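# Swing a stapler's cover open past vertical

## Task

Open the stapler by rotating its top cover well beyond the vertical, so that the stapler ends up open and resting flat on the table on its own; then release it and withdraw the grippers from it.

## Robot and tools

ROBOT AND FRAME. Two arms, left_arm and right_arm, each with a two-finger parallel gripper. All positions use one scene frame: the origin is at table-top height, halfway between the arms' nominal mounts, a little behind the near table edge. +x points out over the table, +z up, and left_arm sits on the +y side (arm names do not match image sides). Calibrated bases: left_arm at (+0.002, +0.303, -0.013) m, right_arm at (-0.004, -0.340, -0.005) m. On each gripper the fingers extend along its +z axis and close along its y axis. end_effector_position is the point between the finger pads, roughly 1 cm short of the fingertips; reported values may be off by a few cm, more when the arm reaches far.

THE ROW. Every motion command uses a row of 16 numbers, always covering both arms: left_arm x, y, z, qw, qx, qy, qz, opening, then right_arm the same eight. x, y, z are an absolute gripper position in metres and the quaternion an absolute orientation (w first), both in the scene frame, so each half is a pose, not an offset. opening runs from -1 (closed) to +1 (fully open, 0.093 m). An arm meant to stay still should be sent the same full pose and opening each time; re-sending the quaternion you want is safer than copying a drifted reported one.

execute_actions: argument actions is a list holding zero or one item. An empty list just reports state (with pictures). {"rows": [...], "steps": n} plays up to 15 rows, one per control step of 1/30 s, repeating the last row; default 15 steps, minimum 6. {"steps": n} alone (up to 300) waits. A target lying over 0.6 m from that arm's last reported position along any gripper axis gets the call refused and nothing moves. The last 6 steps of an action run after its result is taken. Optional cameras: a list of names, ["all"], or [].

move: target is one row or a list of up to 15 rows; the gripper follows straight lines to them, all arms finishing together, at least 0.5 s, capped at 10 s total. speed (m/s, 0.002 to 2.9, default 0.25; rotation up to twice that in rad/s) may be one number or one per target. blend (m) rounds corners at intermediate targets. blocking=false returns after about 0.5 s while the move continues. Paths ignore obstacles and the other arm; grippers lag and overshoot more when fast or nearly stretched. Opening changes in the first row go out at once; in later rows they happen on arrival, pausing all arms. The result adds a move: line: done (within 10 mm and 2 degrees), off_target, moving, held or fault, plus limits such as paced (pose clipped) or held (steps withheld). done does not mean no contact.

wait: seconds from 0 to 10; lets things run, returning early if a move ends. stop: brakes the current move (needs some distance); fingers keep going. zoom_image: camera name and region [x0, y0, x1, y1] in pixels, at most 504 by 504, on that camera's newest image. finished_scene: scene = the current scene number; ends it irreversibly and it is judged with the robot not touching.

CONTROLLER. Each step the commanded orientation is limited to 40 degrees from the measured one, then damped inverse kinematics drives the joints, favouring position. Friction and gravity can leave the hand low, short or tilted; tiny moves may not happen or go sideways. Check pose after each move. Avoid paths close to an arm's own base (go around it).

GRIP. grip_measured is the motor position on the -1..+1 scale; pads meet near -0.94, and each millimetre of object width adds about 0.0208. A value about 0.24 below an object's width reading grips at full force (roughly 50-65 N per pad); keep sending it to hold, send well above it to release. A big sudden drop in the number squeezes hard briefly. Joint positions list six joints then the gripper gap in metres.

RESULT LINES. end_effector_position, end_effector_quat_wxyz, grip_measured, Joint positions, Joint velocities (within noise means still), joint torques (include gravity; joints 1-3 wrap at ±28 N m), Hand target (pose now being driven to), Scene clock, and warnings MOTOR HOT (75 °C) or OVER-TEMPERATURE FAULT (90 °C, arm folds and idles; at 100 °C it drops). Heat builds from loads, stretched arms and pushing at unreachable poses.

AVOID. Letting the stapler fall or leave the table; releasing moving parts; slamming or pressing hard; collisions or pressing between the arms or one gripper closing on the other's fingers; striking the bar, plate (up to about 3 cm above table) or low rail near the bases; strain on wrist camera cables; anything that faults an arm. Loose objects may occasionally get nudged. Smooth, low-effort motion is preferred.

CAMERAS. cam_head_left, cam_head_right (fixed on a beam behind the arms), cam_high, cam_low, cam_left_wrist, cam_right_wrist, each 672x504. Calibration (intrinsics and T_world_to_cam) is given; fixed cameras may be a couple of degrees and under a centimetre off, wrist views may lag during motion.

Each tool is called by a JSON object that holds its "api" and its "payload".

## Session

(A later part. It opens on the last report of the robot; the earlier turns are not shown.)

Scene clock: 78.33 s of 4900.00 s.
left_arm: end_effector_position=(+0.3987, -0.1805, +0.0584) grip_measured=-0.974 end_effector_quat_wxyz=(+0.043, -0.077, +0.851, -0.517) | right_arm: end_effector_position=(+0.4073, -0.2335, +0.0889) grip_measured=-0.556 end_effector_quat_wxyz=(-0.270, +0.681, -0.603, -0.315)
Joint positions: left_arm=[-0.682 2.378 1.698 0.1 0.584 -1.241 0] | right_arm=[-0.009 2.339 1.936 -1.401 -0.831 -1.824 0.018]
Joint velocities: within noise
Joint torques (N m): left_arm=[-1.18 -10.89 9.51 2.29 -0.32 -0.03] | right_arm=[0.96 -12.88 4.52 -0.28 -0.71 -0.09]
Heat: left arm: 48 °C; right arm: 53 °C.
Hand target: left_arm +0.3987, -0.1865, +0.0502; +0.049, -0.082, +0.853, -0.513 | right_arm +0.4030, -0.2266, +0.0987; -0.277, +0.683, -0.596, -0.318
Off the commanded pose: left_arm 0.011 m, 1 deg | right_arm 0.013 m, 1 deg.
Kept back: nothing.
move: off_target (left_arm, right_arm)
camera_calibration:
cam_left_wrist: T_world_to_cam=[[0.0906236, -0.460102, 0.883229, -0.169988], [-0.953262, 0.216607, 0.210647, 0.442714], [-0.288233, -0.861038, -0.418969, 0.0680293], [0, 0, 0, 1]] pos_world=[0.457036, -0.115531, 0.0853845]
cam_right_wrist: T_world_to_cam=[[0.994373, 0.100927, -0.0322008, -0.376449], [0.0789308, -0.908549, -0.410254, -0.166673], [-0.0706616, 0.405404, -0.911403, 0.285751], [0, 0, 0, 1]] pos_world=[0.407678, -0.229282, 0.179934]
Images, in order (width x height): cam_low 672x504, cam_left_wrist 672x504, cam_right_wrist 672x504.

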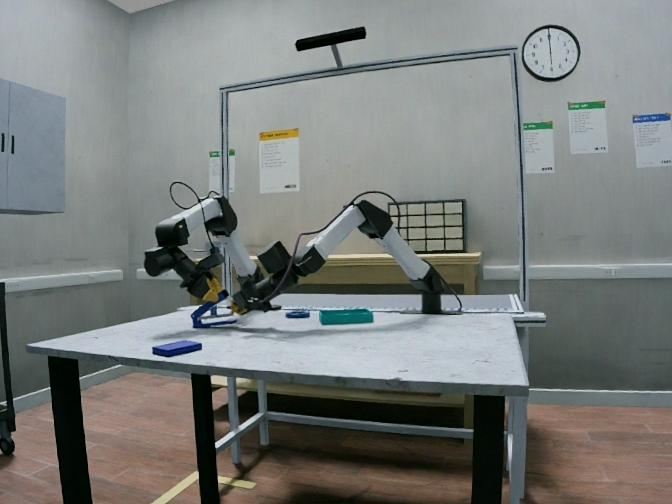

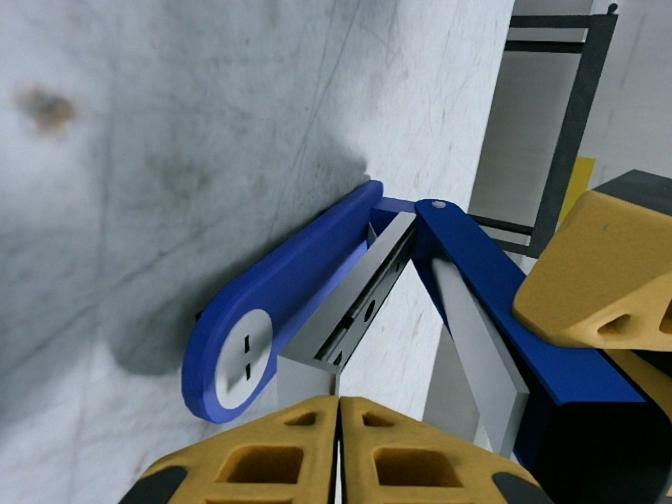

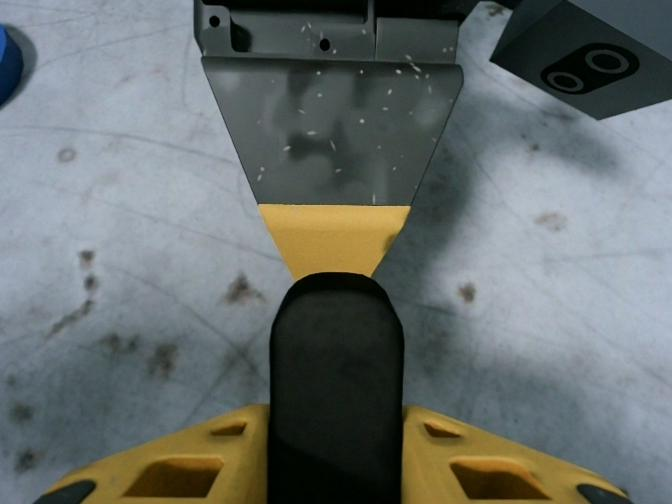

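{"api": "move", "payload": {"target": [[0.401,-0.200,0.062,0.0492,-0.0818,0.8532,-0.5128,-1,0.409,-0.233,0.099,0.265,-0.689,0.602,0.303,-0.56],[0.404,-0.214,0.045,0.0492,-0.0818,0.8532,-0.5128,-1,0.409,-0.233,0.099,0.265,-0.689,0.602,0.303,-0.56]], "speed": 0.03, "cameras": ["cam_low","cam_left_wrist","cam_right_wrist"]}}

{"api": "zoom_image", "payload": {"camera": "cam_low", "region": [190, 275, 250, 330]}}

Scene clock: 80.33 s of 4900.00 s.
left_arm: end_effector_position=(+0.4030, -0.1971, +0.0449) grip_measured=-0.974 end_effector_quat_wxyz=(+0.034, -0.088, +0.858, -0.506) | right_arm: end_effector_position=(+0.4105, -0.2456, +0.0835) grip_measured=-0.556 end_effector_quat_wxyz=(-0.248, +0.695, -0.611, -0.287)
Joint positions: left_arm=[-0.703 2.457 1.812 0.039 0.559 -1.261 0] | right_arm=[-0.016 2.339 1.954 -1.398 -0.754 -1.82 0.019]
Joint velocities: within noise
Joint torques (N m): left_arm=[-2.29 -10.61 12.31 2.47 -0.33 -0.02] | right_arm=[1.13 -11.73 6.98 -0.45 -1.03 -0.05]
Heat: left arm: 48 °C; right arm: 54 °C.
Hand target: left_arm +0.4028, -0.2129, +0.0455; +0.049, -0.082, +0.853, -0.513 | right_arm +0.4089, -0.2333, +0.0988; -0.265, +0.689, -0.603, -0.303
Off the commanded pose: left_arm 0.017 m, 2 deg | right_arm 0.020 m, 3 deg.
Kept back: nothing.
move: off_target (left_arm, right_arm)
camera_calibration:
cam_left_wrist: T_world_to_cam=[[0.11947, -0.480519, 0.868809, -0.181111], [-0.94899, 0.201918, 0.242172, 0.447197], [-0.291797, -0.853423, -0.431884, 0.0528109], [0, 0, 0, 1]] pos_world=[0.461432, -0.132254, 0.0718603]
cam_right_wrist: T_world_to_cam=[[0.994296, 0.10367, -0.0250602, -0.378462], [0.0891552, -0.936839, -0.338207, -0.197273], [-0.0585393, 0.334043, -0.940738, 0.265808], [0, 0, 0, 1]] pos_world=[0.409451, -0.23437, 0.173852]
Images, in order (width x height): cam_low 672x504, cam_left_wrist 672x504, cam_right_wrist 672x504.

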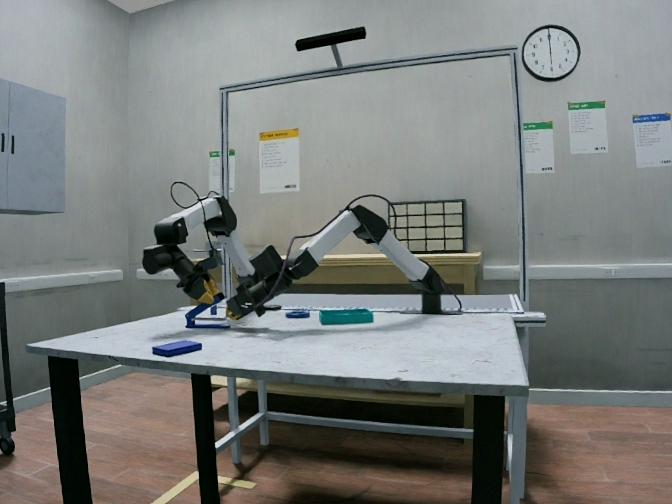

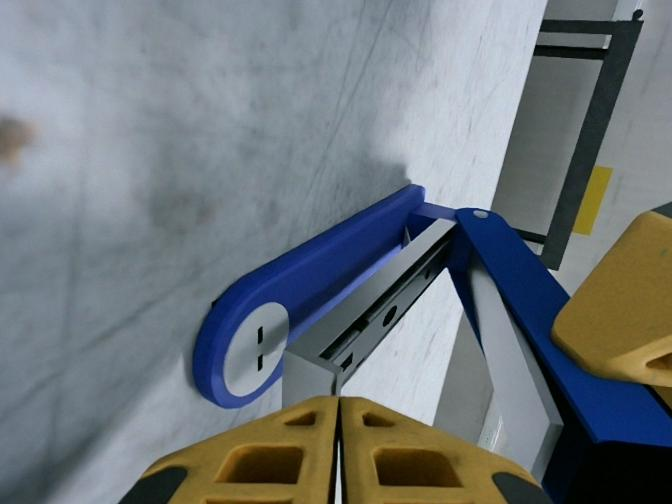

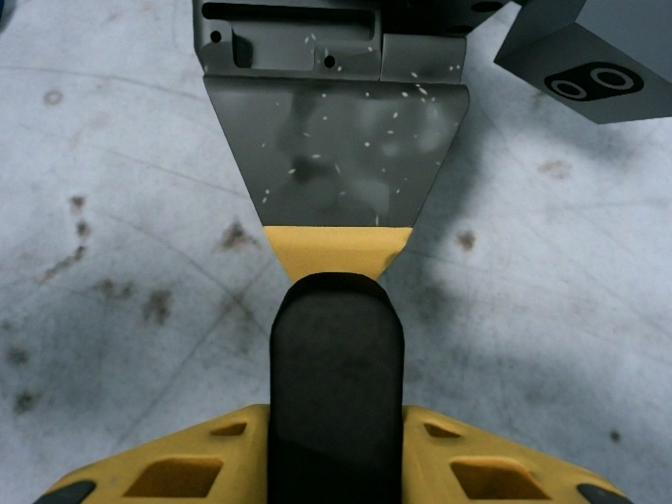

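Scaled by 8.400.

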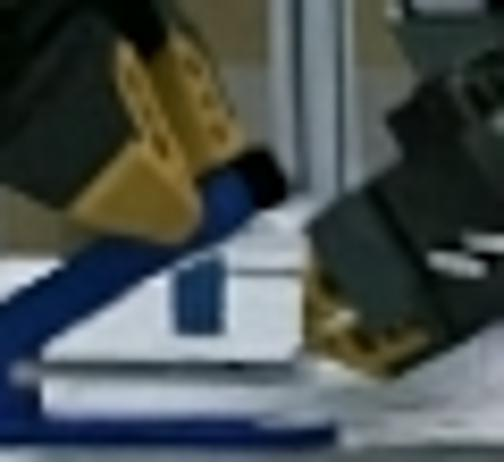

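{"api": "move", "payload": {"target": [[0.403,-0.188,0.052,0.0492,-0.0818,0.8532,-0.5128,-1,0.409,-0.238,0.095,0.265,-0.689,0.602,0.303,-0.56],[0.404,-0.188,0.078,0.0492,-0.0818,0.8532,-0.5128,-1,0.409,-0.238,0.095,0.265,-0.689,0.602,0.303,-0.56]], "speed": 0.04, "cameras": ["cam_low","cam_left_wrist","cam_right_wrist"]}}

{"api": "zoom_image", "payload": {"camera": "cam_low", "region": [170, 265, 240, 335]}}

Scene clock: 82.17 s of 4900.00 s.
left_arm: end_effector_position=(+0.3989, -0.1895, +0.0525) grip_measured=-0.974 end_effector_quat_wxyz=(+0.036, -0.087, +0.858, -0.504) | right_arm: end_effector_position=(+0.4106, -0.2463, +0.0834) grip_measured=-0.556 end_effector_quat_wxyz=(-0.248, +0.696, -0.610, -0.286)
Joint positions: left_arm=[-0.698 2.412 1.763 0.04 0.56 -1.254 0] | right_arm=[-0.018 2.339 1.954 -1.398 -0.753 -1.823 0.018]
Joint velocities: within noise
Joint torques (N m): left_arm=[0.99 -15.88 10.14 1.88 0.02 0.12] | right_arm=[0.29 -11.22 6.72 -0.44 -1.02 -0.15]
Heat: left arm: 49 °C; right arm: 55 °C.
Hand target: left_arm +0.4040, -0.1881, +0.0778; +0.050, -0.082, +0.853, -0.513 | right_arm +0.4091, -0.2383, +0.0949; -0.265, +0.689, -0.603, -0.302
Off the commanded pose: left_arm 0.026 m, 2 deg | right_arm 0.014 m, 3 deg.
Kept back: nothing.
move: off_target (left_arm, right_arm)
camera_calibration:
cam_left_wrist: T_world_to_cam=[[0.116379, -0.483046, 0.867826, -0.182811], [-0.9501, 0.200472, 0.238999, 0.440196], [-0.289422, -0.852336, -0.435611, 0.060887], [0, 0, 0, 1]] pos_world=[0.457128, -0.124657, 0.0799654]
cam_right_wrist: T_world_to_cam=[[0.994266, 0.104427, -0.0230439, -0.378448], [0.090577, -0.936903, -0.337651, -0.198645], [-0.0568499, 0.333628, -0.940989, 0.265197], [0, 0, 0, 1]] pos_world=[0.409347, -0.235068, 0.173754]
Images, in order (width x height): cam_low 672x504, cam_left_wrist 672x504, cam_right_wrist 672x504.

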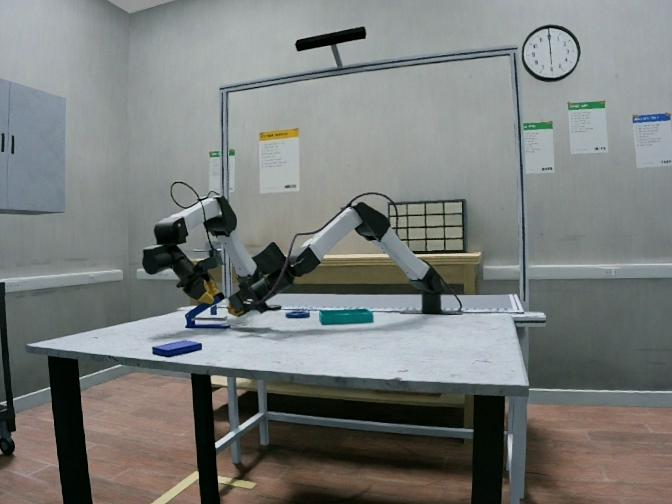

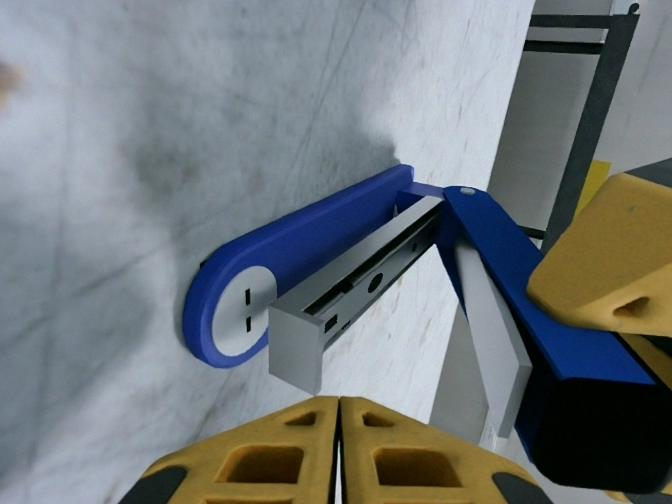

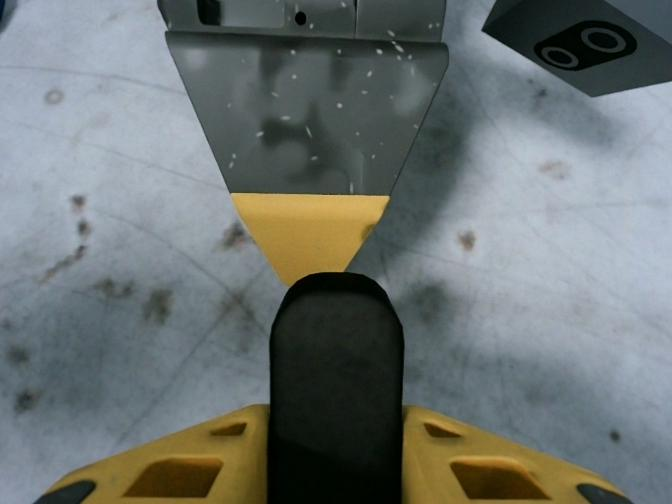

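Scaled by 7.200.

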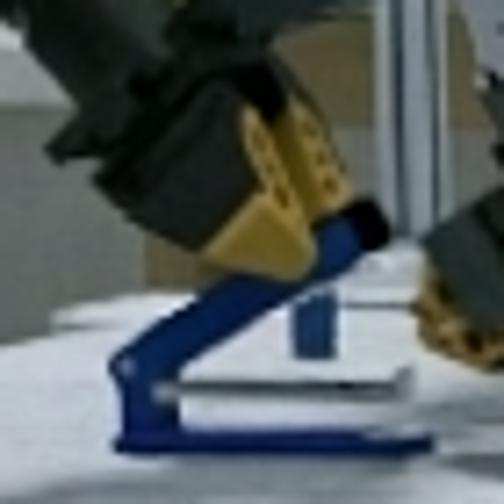

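{"api": "move", "payload": {"target": [0.409,-0.192,0.092,0.0492,-0.0818,0.8532,-0.5128,-1,0.409,-0.238,0.095,0.265,-0.689,0.602,0.303,-0.56], "speed": 0.05, "cameras": ["cam_low","cam_left_wrist","cam_right_wrist"]}}

{"api": "zoom_image", "payload": {"camera": "cam_low", "region": [170, 265, 240, 335]}}

Scene clock: 83.37 s of 4900.00 s.
left_arm: end_effector_position=(+0.4019, -0.1924, +0.0644) grip_measured=-0.974 end_effector_quat_wxyz=(+0.034, -0.088, +0.860, -0.501) | right_arm: end_effector_position=(+0.4106, -0.2463, +0.0834) grip_measured=-0.556 end_effector_quat_wxyz=(-0.248, +0.696, -0.610, -0.286)
Joint positions: left_arm=[-0.698 2.412 1.821 -0.028 0.56 -1.253 0] | right_arm=[-0.018 2.339 1.954 -1.398 -0.753 -1.824 0.018]
Joint velocities: within noise
Joint torques (N m): left_arm=[1.09 -15.56 11.29 1.89 0.03 0.12] | right_arm=[0.39 -11.22 6.68 -0.42 -1.01 -0.13]
Heat: left arm: 50 °C; right arm: 55 °C.
Hand target: left_arm +0.4087, -0.1918, +0.0918; +0.050, -0.082, +0.853, -0.513 | right_arm +0.4091, -0.2383, +0.0949; -0.265, +0.689, -0.603, -0.302
Off the commanded pose: left_arm 0.029 m, 2 deg | right_arm 0.014 m, 3 deg.
Kept back: nothing.
move: off_target (left_arm, right_arm)
camera_calibration:
cam_left_wrist: T_world_to_cam=[[0.121584, -0.489085, 0.86372, -0.197733], [-0.948484, 0.19924, 0.246336, 0.439464], [-0.292567, -0.849176, -0.439665, 0.0665409], [0, 0, 0, 1]] pos_world=[0.460334, -0.127762, 0.0917858]
cam_right_wrist: T_world_to_cam=[[0.994241, 0.104734, -0.0227256, -0.37842], [0.0909734, -0.936871, -0.337635, -0.198802], [-0.0566528, 0.333623, -0.941003, 0.265118], [0, 0, 0, 1]] pos_world=[0.409346, -0.235068, 0.173754]
Images, in order (width x height): cam_low 672x504, cam_left_wrist 672x504, cam_right_wrist 672x504.

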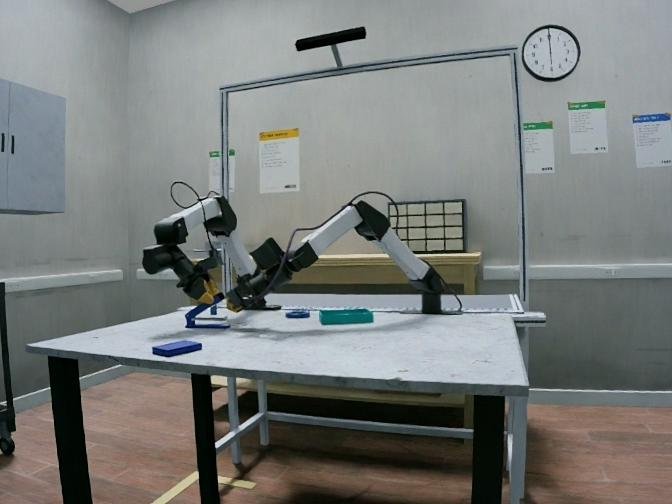

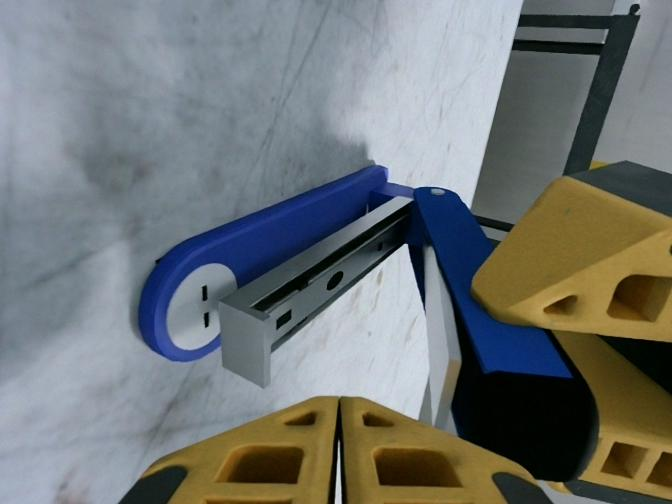

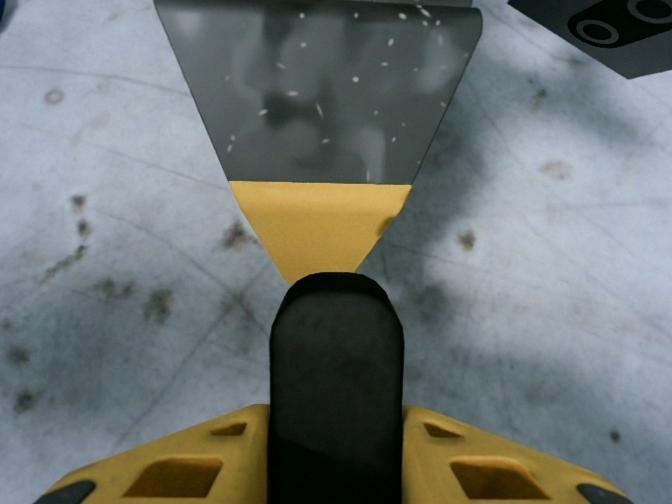

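Scaled by 7.200.

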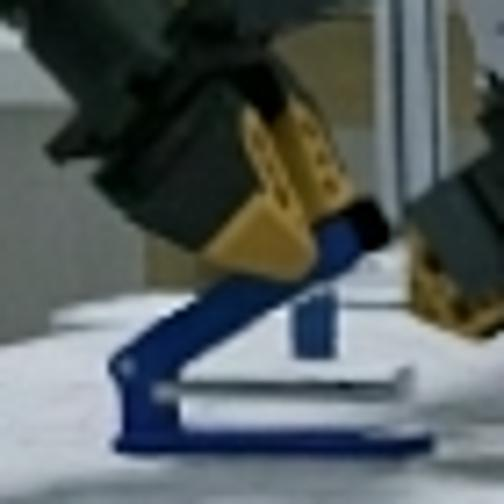

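{"api": "move", "payload": {"target": [0.4155,-0.228,0.072,0.0492,-0.0818,0.8532,-0.5128,-1,0.409,-0.238,0.095,0.265,-0.689,0.602,0.303,-0.56], "speed": 0.05, "cameras": ["cam_low","cam_left_wrist","cam_right_wrist"]}}

{"api": "zoom_image", "payload": {"camera": "cam_low", "region": [170, 265, 240, 335]}}

Scene clock: 84.87 s of 4900.00 s.
left_arm: end_effector_position=(+0.4148, -0.2125, +0.0729) grip_measured=-0.974 end_effector_quat_wxyz=(+0.036, -0.084, +0.857, -0.508) | right_arm: end_effector_position=(+0.4134, -0.2555, +0.0830) grip_measured=-0.557 end_effector_quat_wxyz=(-0.251, +0.691, -0.617, -0.281)
Joint positions: left_arm=[-0.707 2.498 2.001 -0.102 0.559 -1.259 0] | right_arm=[-0.038 2.339 1.955 -1.394 -0.749 -1.824 0.018]
Joint velocities: within noise
Joint torques (N m): left_arm=[-2.11 -11.07 12.51 2.47 -0.36 -0.09] | right_arm=[1.99 -11.12 6.5 -0.46 -1.06 -0.17]
Heat: left arm: 50 °C; right arm: 56 °C.
Hand target: left_arm +0.4145, -0.2269, +0.0724; +0.049, -0.082, +0.853, -0.513 | right_arm +0.4090, -0.2386, +0.0948; -0.265, +0.689, -0.603, -0.302
Off the commanded pose: left_arm 0.016 m, 2 deg | right_arm 0.022 m, 3 deg.
Kept back: nothing.
move: off_target (left_arm, right_arm)
camera_calibration:
cam_left_wrist: T_world_to_cam=[[0.110314, -0.477707, 0.871566, -0.210052], [-0.949705, 0.207913, 0.234162, 0.456941], [-0.293071, -0.853562, -0.430745, 0.0556483], [0, 0, 0, 1]] pos_world=[0.47344, -0.147848, 0.100046]
cam_right_wrist: T_world_to_cam=[[0.996229, 0.0848495, -0.0181319, -0.386476], [0.0739687, -0.939781, -0.333677, -0.201818], [-0.0453523, 0.331077, -0.942513, 0.262812], [0, 0, 0, 1]] pos_world=[0.411866, -0.243884, 0.173355]
Images, in order (width x height): cam_low 672x504, cam_left_wrist 672x504, cam_right_wrist 672x504.

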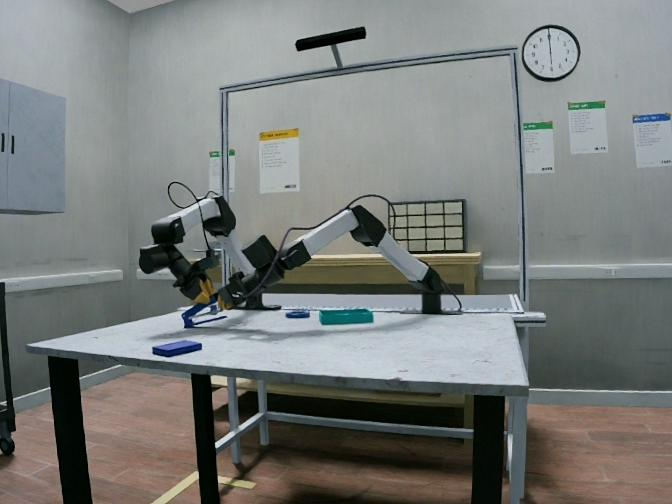

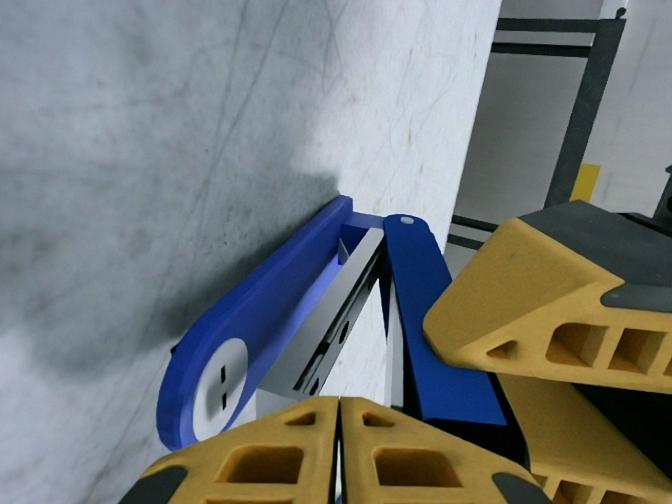

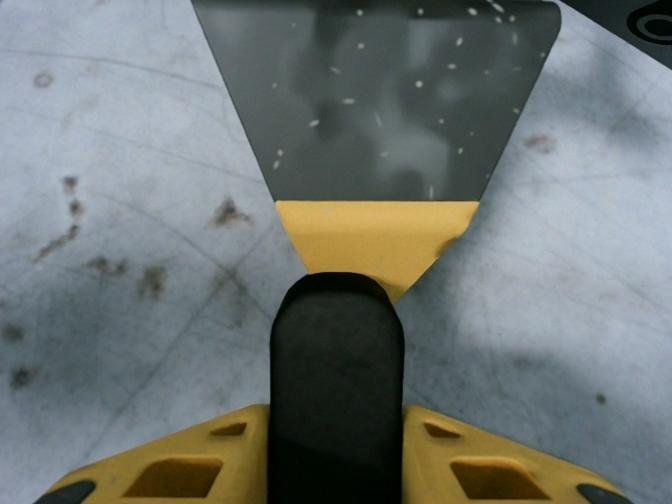

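Scaled by 7.200.

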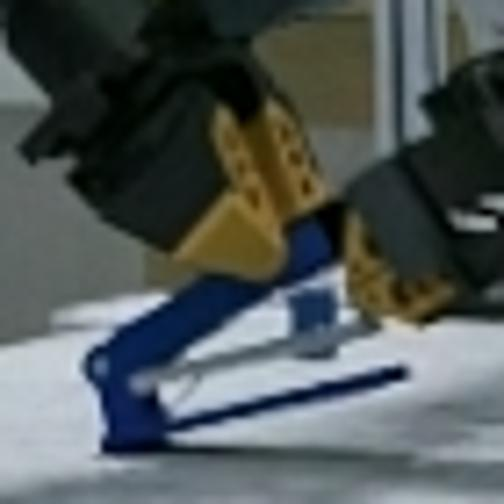

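{"api": "move", "payload": {"target": [[0.4145,-0.213,0.056,0.0492,-0.0818,0.8532,-0.5128,-1,0.413,-0.250,0.095,0.265,-0.689,0.602,0.303,-0.56],[0.416,-0.222,0.040,0.0492,-0.0818,0.8532,-0.5128,-1,0.413,-0.250,0.098,0.265,-0.689,0.602,0.303,-0.56]], "speed": 0.03, "cameras": ["cam_low","cam_left_wrist","cam_right_wrist"]}}

{"api": "zoom_image", "payload": {"camera": "cam_low", "region": [170, 265, 240, 335]}}

Scene clock: 86.70 s of 4900.00 s.
left_arm: end_effector_position=(+0.4150, -0.2175, +0.0506) grip_measured=-0.974 end_effector_quat_wxyz=(+0.047, -0.077, +0.851, -0.517) | right_arm: end_effector_position=(+0.4091, -0.2563, +0.0883) grip_measured=-0.559 end_effector_quat_wxyz=(-0.246, +0.694, -0.611, -0.290)
Joint positions: left_arm=[-0.715 2.534 1.955 0.014 0.549 -1.259 0] | right_arm=[-0.041 2.349 1.988 -1.453 -0.751 -1.856 0.018]
Joint velocities: left_arm=[within noise] | right_arm=[0.002 -0.007 -0.012 -0.066 0.007 0.037 -0.006]
Joint torques (N m): left_arm=[-0.54 -11.54 10.25 2.24 -0.19 -0.01] | right_arm=[0.02 -9.77 8.7 -0.49 -0.97 -0.15]
Heat: left arm: 50 °C; right arm: 56 °C.
Hand target: left_arm +0.4156, -0.2215, +0.0403; +0.049, -0.082, +0.853, -0.513 | right_arm +0.4128, -0.2503, +0.0981; -0.266, +0.689, -0.603, -0.302
Off the commanded pose: left_arm 0.012 m, 1 deg | right_arm 0.012 m, 3 deg.
Kept back: nothing.
move: off_target (left_arm, right_arm)
camera_calibration:
cam_left_wrist: T_world_to_cam=[[0.0862197, -0.460459, 0.883484, -0.179895], [-0.955681, 0.212334, 0.203931, 0.468288], [-0.281495, -0.861912, -0.421744, 0.0347287], [0, 0, 0, 1]] pos_world=[0.472821, -0.152334, 0.0780824]
cam_right_wrist: T_world_to_cam=[[0.993932, 0.105302, -0.0317907, -0.374559], [0.0882025, -0.935679, -0.341651, -0.204556], [-0.0657223, 0.336774, -0.939289, 0.277383], [0, 0, 0, 1]] pos_world=[0.408559, -0.245372, 0.178749]
Images, in order (width x height): cam_low 672x504, cam_left_wrist 672x504, cam_right_wrist 672x504.

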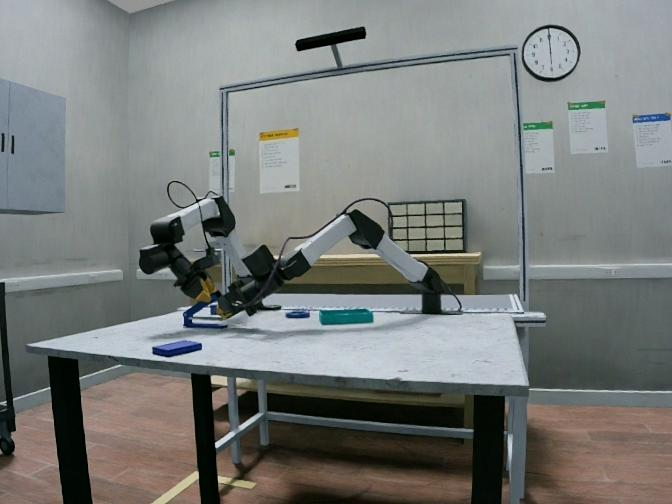

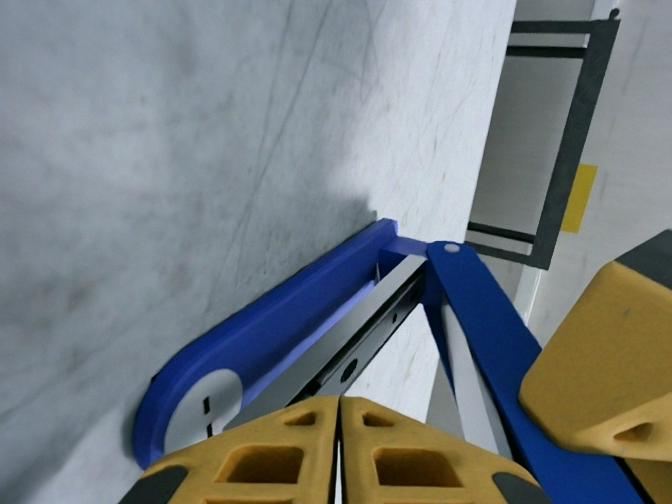

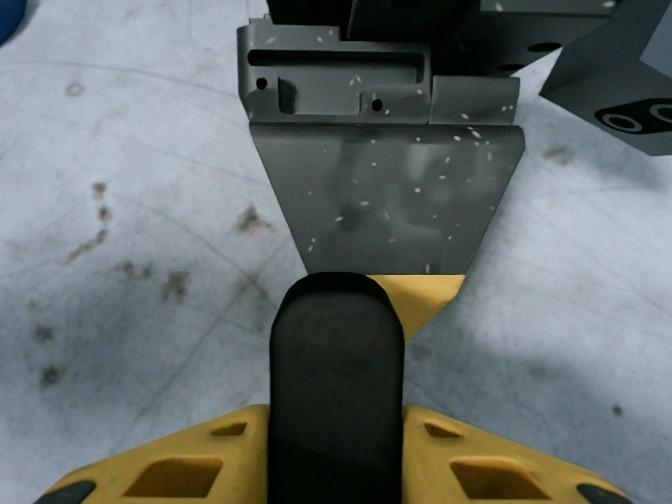

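Scaled by 7.200.

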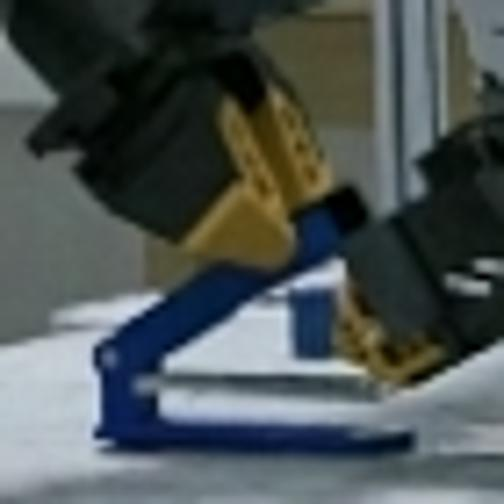

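{"api": "move", "payload": {"target": [[0.402,-0.222,0.056,0.0492,-0.0818,0.8532,-0.5128,-1,0.413,-0.250,0.098,0.265,-0.689,0.602,0.303,-0.56],[0.405,-0.224,0.038,0.0492,-0.0818,0.8532,-0.5128,-1,0.413,-0.250,0.098,0.265,-0.689,0.602,0.303,-0.56]], "speed": 0.03, "cameras": ["cam_low","cam_left_wrist","cam_right_wrist"]}}

{"api": "zoom_image", "payload": {"camera": "cam_low", "region": [170, 265, 240, 335]}}

Scene clock: 88.77 s of 4900.00 s.
left_arm: end_effector_position=(+0.4102, -0.2238, +0.0531) grip_measured=-0.974 end_effector_quat_wxyz=(+0.056, -0.075, +0.848, -0.522) | right_arm: end_effector_position=(+0.4079, -0.2562, +0.0886) grip_measured=-0.556 end_effector_quat_wxyz=(-0.245, +0.694, -0.611, -0.292)
Joint positions: left_arm=[-0.732 2.527 1.937 0.049 0.527 -1.268 0] | right_arm=[-0.041 2.349 1.988 -1.459 -0.751 -1.858 0.018]
Joint velocities: left_arm=[within noise] | right_arm=[-0.002 -0.007 -0.002 0.022 0.007 0.051 -0.004]
Joint torques (N m): left_arm=[-0.54 -12.78 6.71 2.29 -0.11 -0.03] | right_arm=[0.16 -9.85 8.64 -0.45 -0.99 -0.16]
Heat: left arm: 51 °C; right arm: 56 °C.
Hand target: left_arm +0.4049, -0.2237, +0.0382; +0.049, -0.082, +0.853, -0.513 | right_arm +0.4128, -0.2503, +0.0981; -0.266, +0.689, -0.603, -0.302
Off the commanded pose: left_arm 0.016 m, 2 deg | right_arm 0.012 m, 3 deg.
Kept back: nothing.
move: off_target (left_arm, right_arm)
camera_calibration:
cam_left_wrist: T_world_to_cam=[[0.0736417, -0.451178, 0.889391, -0.177647], [-0.960423, 0.20814, 0.18511, 0.466495], [-0.268636, -0.867823, -0.417994, 0.0222569], [0, 0, 0, 1]] pos_world=[0.467093, -0.157931, 0.0809476]
cam_right_wrist: T_world_to_cam=[[0.993626, 0.106687, -0.0364158, -0.372576], [0.0878716, -0.935344, -0.342652, -0.203903], [-0.0706179, 0.337268, -0.938756, 0.279604], [0, 0, 0, 1]] pos_world=[0.407863, -0.245271, 0.179045]
Images, in order (width x height): cam_low 672x504, cam_left_wrist 672x504, cam_right_wrist 672x504.

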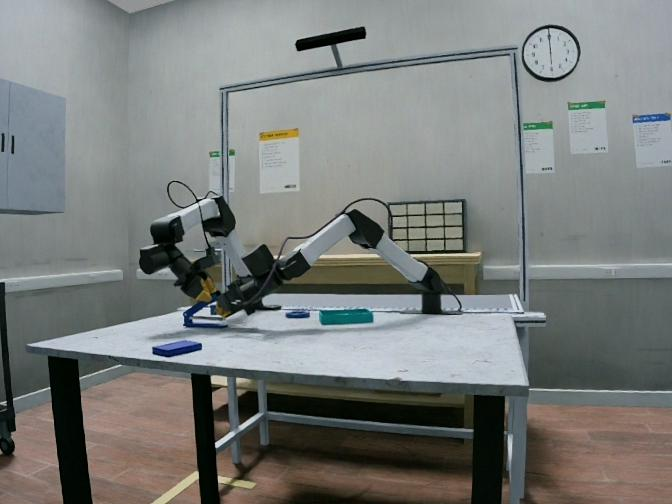

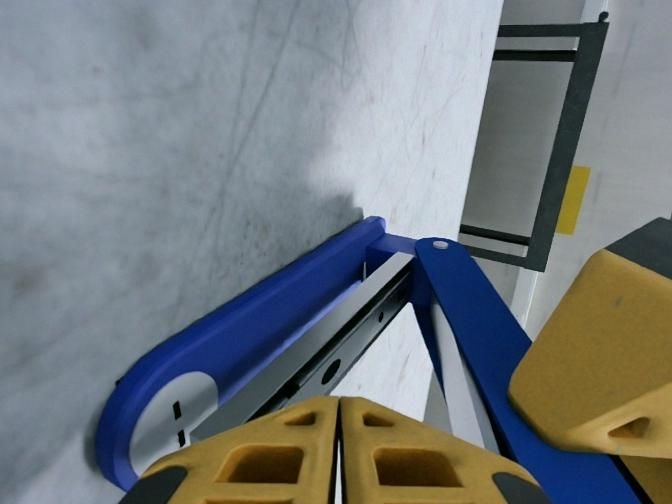

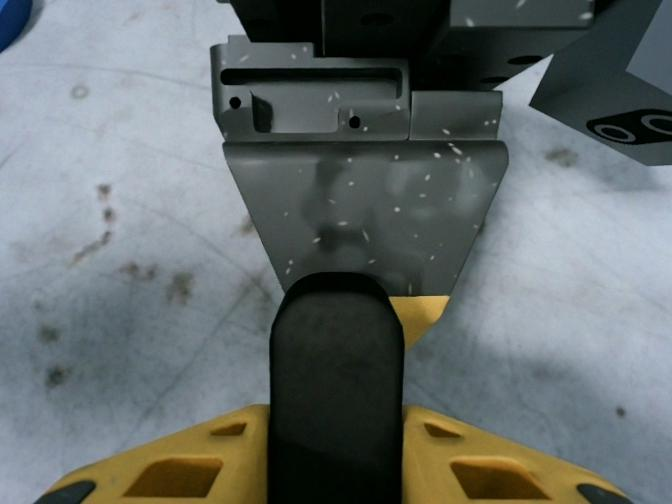

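Scaled by 7.200.

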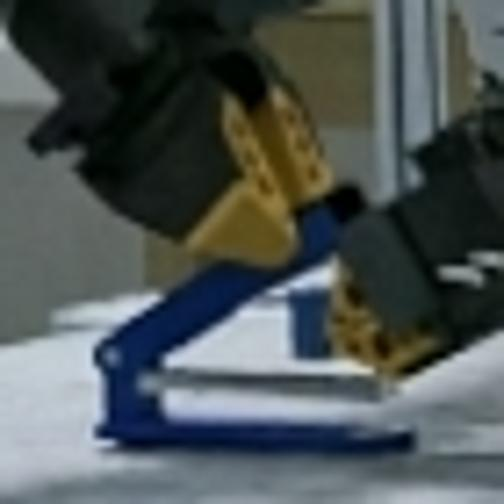

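{"api": "move", "payload": {"target": [[0.402,-0.224,0.028,0.0492,-0.0818,0.8532,-0.5128,-1,0.413,-0.254,0.100,0.265,-0.689,0.602,0.303,-0.56],[0.402,-0.224,0.026,0.0492,-0.0818,0.8532,-0.5128,-1,0.414,-0.272,0.113,0.314,-0.662,0.578,0.360,-0.56]], "speed": 0.025, "cameras": ["cam_low","cam_left_wrist","cam_right_wrist"]}}

{"api": "zoom_image", "payload": {"camera": "cam_low", "region": [160, 255, 240, 335]}}

Scene clock: 93.77 s of 4900.00 s.
left_arm: end_effector_position=(+0.4076, -0.2265, +0.0518) grip_measured=-0.974 end_effector_quat_wxyz=(+0.061, -0.069, +0.842, -0.532) | right_arm: end_effector_position=(+0.4127, -0.2756, +0.1038) grip_measured=-0.556 end_effector_quat_wxyz=(-0.304, +0.670, -0.595, -0.323)
Joint positions: left_arm=[-0.737 2.527 1.908 0.107 0.527 -1.271 0] | right_arm=[-0.122 2.396 2.054 -1.565 -0.872 -1.985 0.018]
Joint velocities: within noise
Joint torques (N m): left_arm=[-0.4 -11.92 6.54 2.13 -0.16 -0.02] | right_arm=[-0.5 -11.02 5.67 -0.52 -1.13 -0.16]
Heat: left arm: 54 °C; right arm: 56 °C.
Hand target: left_arm +0.4017, -0.2236, +0.0265; +0.049, -0.081, +0.853, -0.513 | right_arm +0.4139, -0.2721, +0.1129; -0.327, +0.656, -0.591, -0.336
Off the commanded pose: left_arm 0.026 m, 3 deg | right_arm 0.010 m, 5 deg.
joint sent to its limit (right arm) — joint 4 (wrist pitch), lower limit.
Kept back: nothing.
move: off_target (left_arm, right_arm)
camera_calibration:
cam_left_wrist: T_world_to_cam=[[0.0554234, -0.432446, 0.899955, -0.166371], [-0.962584, 0.216311, 0.163222, 0.468793], [-0.265255, -0.875329, -0.404277, 0.0147784], [0, 0, 0, 1]] pos_world=[0.464394, -0.160416, 0.079184]
cam_right_wrist: T_world_to_cam=[[0.996616, 0.0821879, -0.0010521, -0.386362], [0.0721117, -0.880432, -0.468657, -0.182631], [-0.0394442, 0.466996, -0.883379, 0.317912], [0, 0, 0, 1]] pos_world=[0.410764, -0.277503, 0.194839]
Images, in order (width x height): cam_low 672x504, cam_left_wrist 672x504, cam_right_wrist 672x504.

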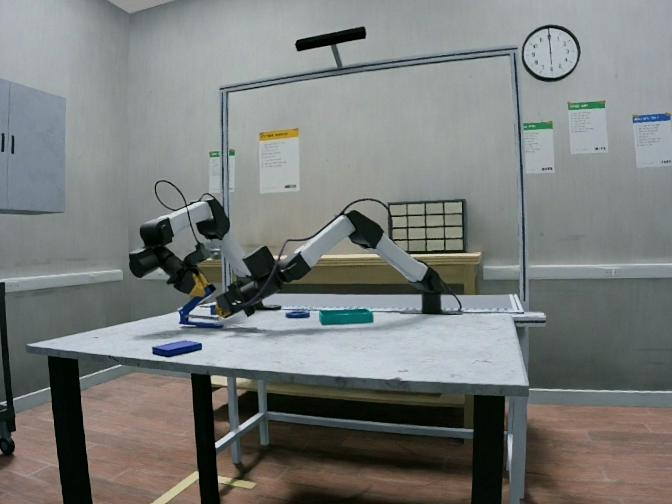

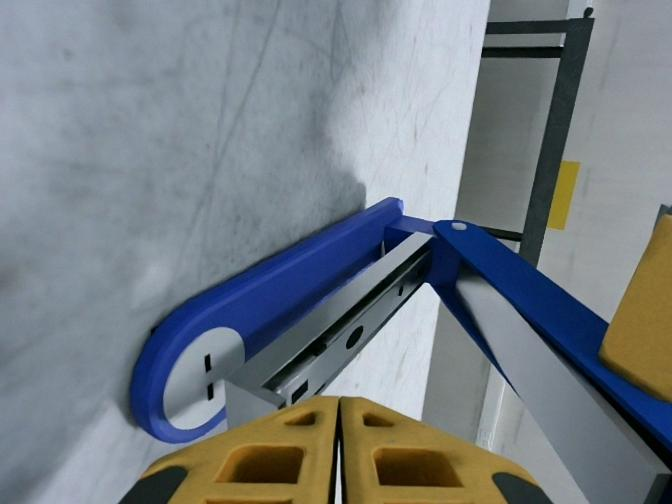

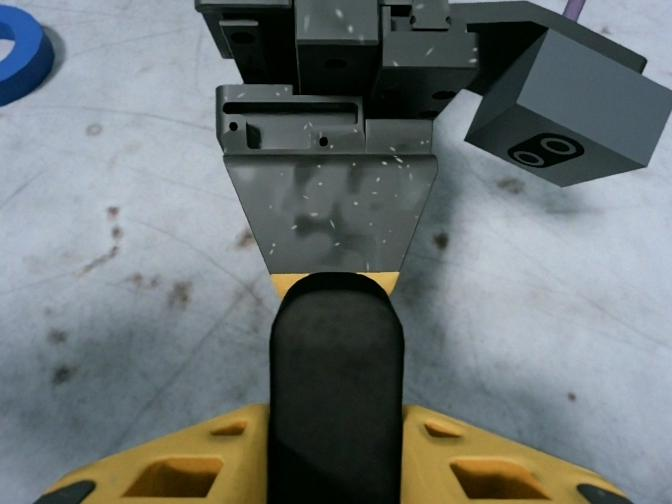

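Scaled by 6.300.

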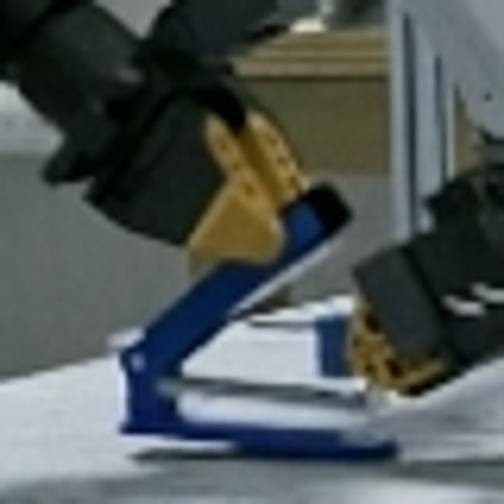

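{"api": "move", "payload": {"target": [[0.406,-0.224,0.066,0.0492,-0.0818,0.8532,-0.5128,-1,0.416,-0.277,0.108,0.314,-0.662,0.578,0.360,-0.56],[0.413,-0.252,0.066,0.0492,-0.0818,0.8532,-0.5128,-1,0.416,-0.277,0.108,0.314,-0.662,0.578,0.360,-0.56]], "speed": 0.03, "cameras": ["cam_low","cam_left_wrist","cam_right_wrist"]}}

{"api": "zoom_image", "payload": {"camera": "cam_low", "region": [160, 255, 240, 335]}}

Scene clock: 96.93 s of 4900.00 s.
left_arm: end_effector_position=(+0.4121, -0.2487, +0.0757) grip_measured=-0.974 end_effector_quat_wxyz=(+0.050, -0.072, +0.847, -0.524) | right_arm: end_effector_position=(+0.4143, -0.2825, +0.1033) grip_measured=-0.556 end_effector_quat_wxyz=(-0.312, +0.666, -0.597, -0.322)
Joint positions: left_arm=[-0.757 2.594 2.154 -0.095 0.518 -1.283 0] | right_arm=[-0.14 2.399 2.054 -1.565 -0.88 -1.999 0.019]
Joint velocities: within noise
Joint torques (N m): left_arm=[-0.46 -12.18 11.73 1.99 -0.26 -0.04] | right_arm=[0.1 -10.09 6.37 -0.6 -1 -0.17]
Heat: left arm: 55 °C; right arm: 56 °C.
Hand target: left_arm +0.4126, -0.2516, +0.0661; +0.050, -0.082, +0.853, -0.514 | right_arm +0.4158, -0.2770, +0.1079; -0.328, +0.656, -0.591, -0.335
Off the commanded pose: left_arm 0.010 m, 2 deg | right_arm 0.007 m, 5 deg.
joint sent to its limit (right arm) — joint 4 (wrist pitch), lower limit.
Kept back: nothing.
move: off_target (right_arm)
camera_calibration:
cam_left_wrist: T_world_to_cam=[[0.0731002, -0.448482, 0.890797, -0.208402], [-0.957129, 0.219474, 0.18904, 0.470555], [-0.280287, -0.866427, -0.413212, 0.0153693], [0, 0, 0, 1]] pos_world=[0.469924, -0.183422, 0.103041]
cam_right_wrist: T_world_to_cam=[[0.997533, 0.0696917, 0.00847325, -0.392317], [0.0652908, -0.876567, -0.47683, -0.18422], [-0.0258037, 0.476207, -0.878954, 0.317282], [0, 0, 0, 1]] pos_world=[0.411564, -0.285232, 0.194359]
Images, in order (width x height): cam_low 672x504, cam_left_wrist 672x504, cam_right_wrist 672x504.

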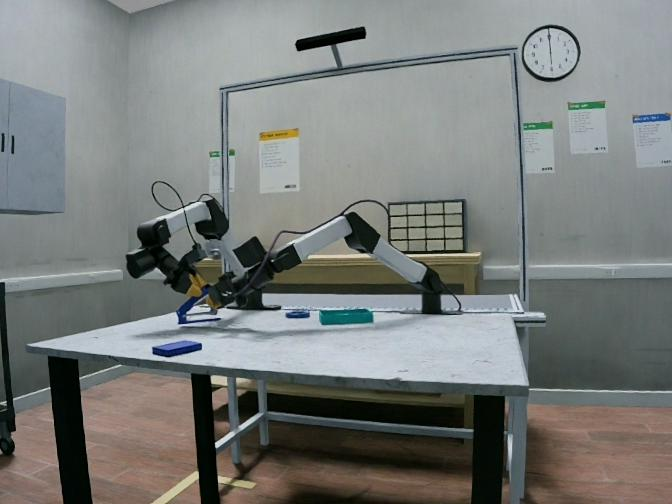

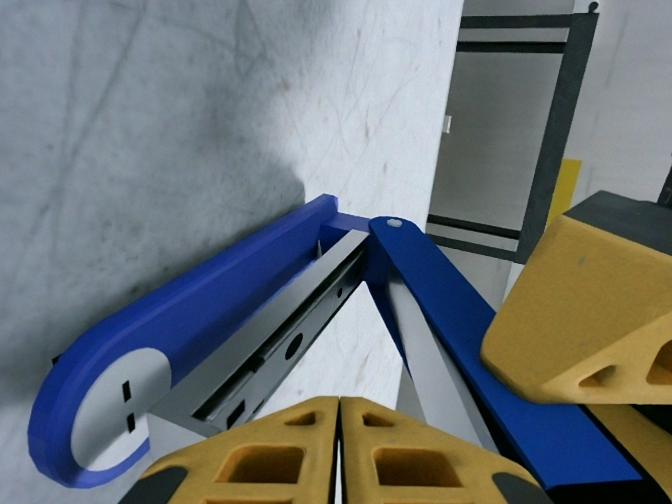

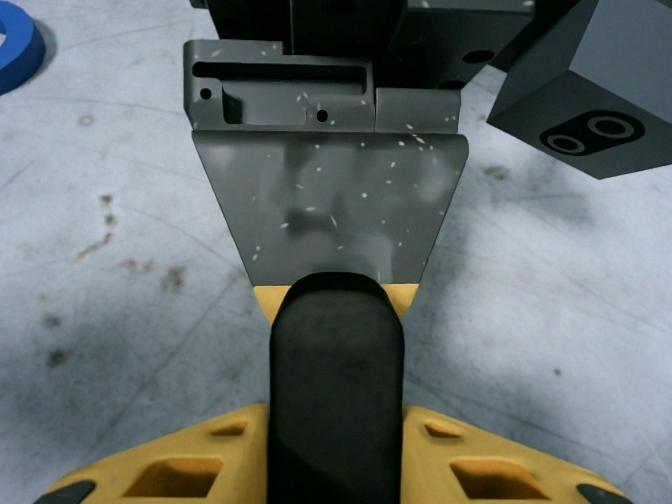

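Scaled by 6.300.

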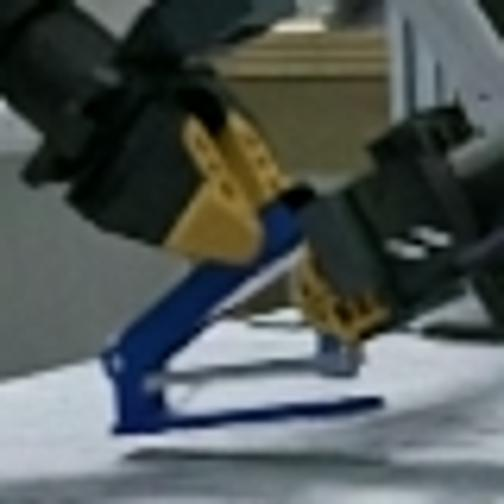

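{"api": "move", "payload": {"target": [[0.413,-0.249,0.058,0.0492,-0.0818,0.8532,-0.5128,-1,0.416,-0.279,0.105,0.314,-0.662,0.578,0.360,-0.56],[0.413,-0.249,0.035,0.0492,-0.0818,0.8532,-0.5128,-1,0.416,-0.279,0.105,0.314,-0.662,0.578,0.360,-0.56]], "speed": 0.03, "cameras": ["cam_low","cam_left_wrist","cam_right_wrist"]}}

{"api": "zoom_image", "payload": {"camera": "cam_low", "region": [160, 255, 240, 335]}}

Scene clock: 99.40 s of 4900.00 s.
left_arm: end_effector_position=(+0.4137, -0.2498, +0.0568) grip_measured=-0.974 end_effector_quat_wxyz=(+0.052, -0.072, +0.847, -0.524) | right_arm: end_effector_position=(+0.4145, -0.2837, +0.1005) grip_measured=-0.559 end_effector_quat_wxyz=(-0.312, +0.666, -0.596, -0.323)
Joint positions: left_arm=[-0.757 2.625 2.136 -0.042 0.516 -1.283 0] | right_arm=[-0.143 2.407 2.054 -1.564 -0.88 -2.007 0.018]
Joint velocities: left_arm=[within noise] | right_arm=[0.007 -0.012 -0.012 0.037 0.007 0.051 -0.005]
Joint torques (N m): left_arm=[-0.13 -12.36 7.19 2.33 -0.2 -0.01] | right_arm=[0.2 -10 6.24 -0.59 -1 -0.17]
Heat: left arm: 56 °C; right arm: 56 °C.
Hand target: left_arm +0.4124, -0.2483, +0.0351; +0.049, -0.082, +0.853, -0.513 | right_arm +0.4159, -0.2790, +0.1048; -0.327, +0.656, -0.591, -0.336
Off the commanded pose: left_arm 0.022 m, 2 deg | right_arm 0.007 m, 5 deg.
joint sent to its limit (right arm) — joint 4 (wrist pitch), lower limit.
Kept back: nothing.
move: off_target (left_arm, right_arm)
camera_calibration:
cam_left_wrist: T_world_to_cam=[[0.0713069, -0.446863, 0.891756, -0.190966], [-0.957895, 0.218608, 0.186141, 0.476243], [-0.278125, -0.867481, -0.41246, 0.00579172], [0, 0, 0, 1]] pos_world=[0.471419, -0.184422, 0.084035]
cam_right_wrist: T_world_to_cam=[[0.997424, 0.0713018, 0.00787774, -0.391774], [0.0663746, -0.875646, -0.478371, -0.186683], [-0.0272106, 0.477661, -0.878123, 0.316331], [0, 0, 0, 1]] pos_world=[0.411763, -0.286633, 0.19156]
Images, in order (width x height): cam_low 672x504, cam_left_wrist 672x504, cam_right_wrist 672x504.

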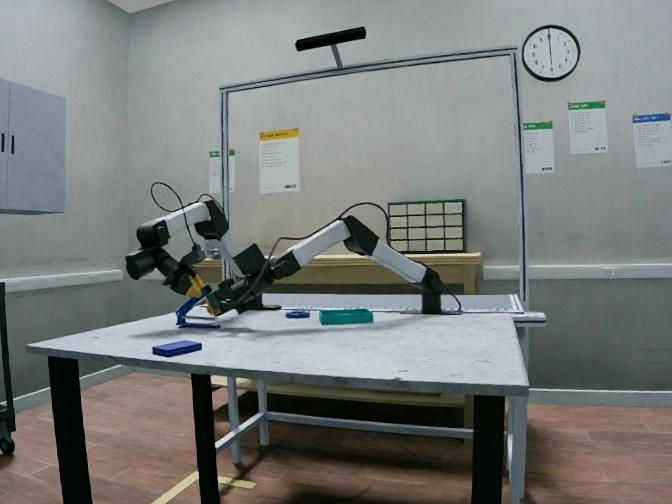

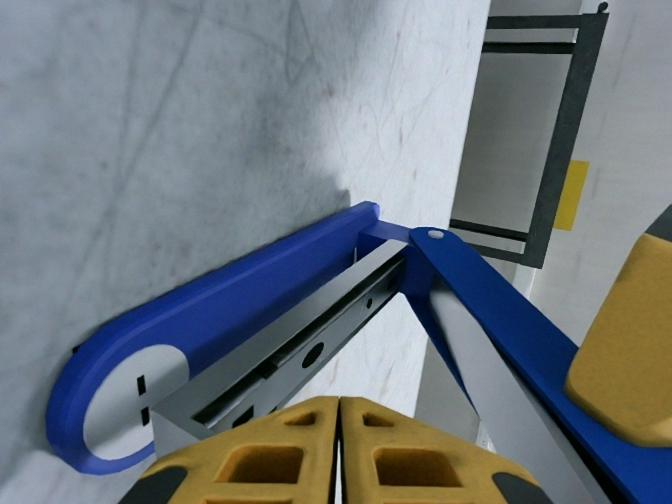

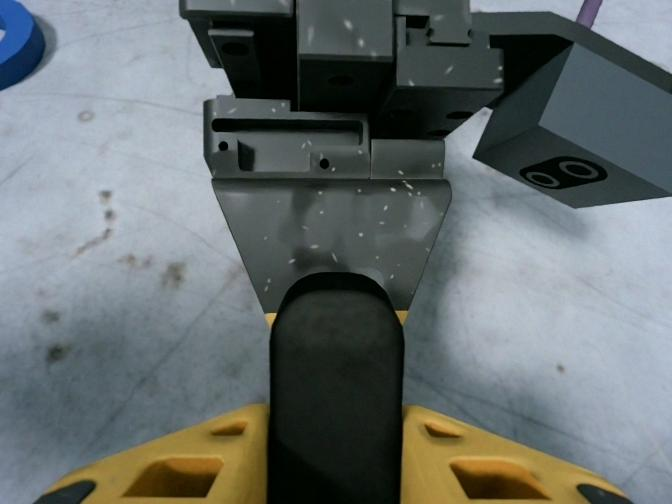

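Scaled by 6.300.

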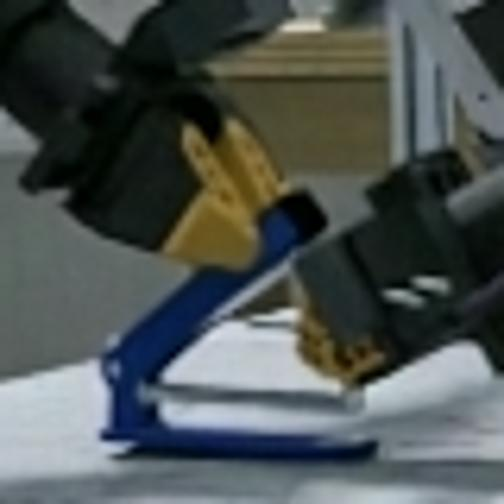

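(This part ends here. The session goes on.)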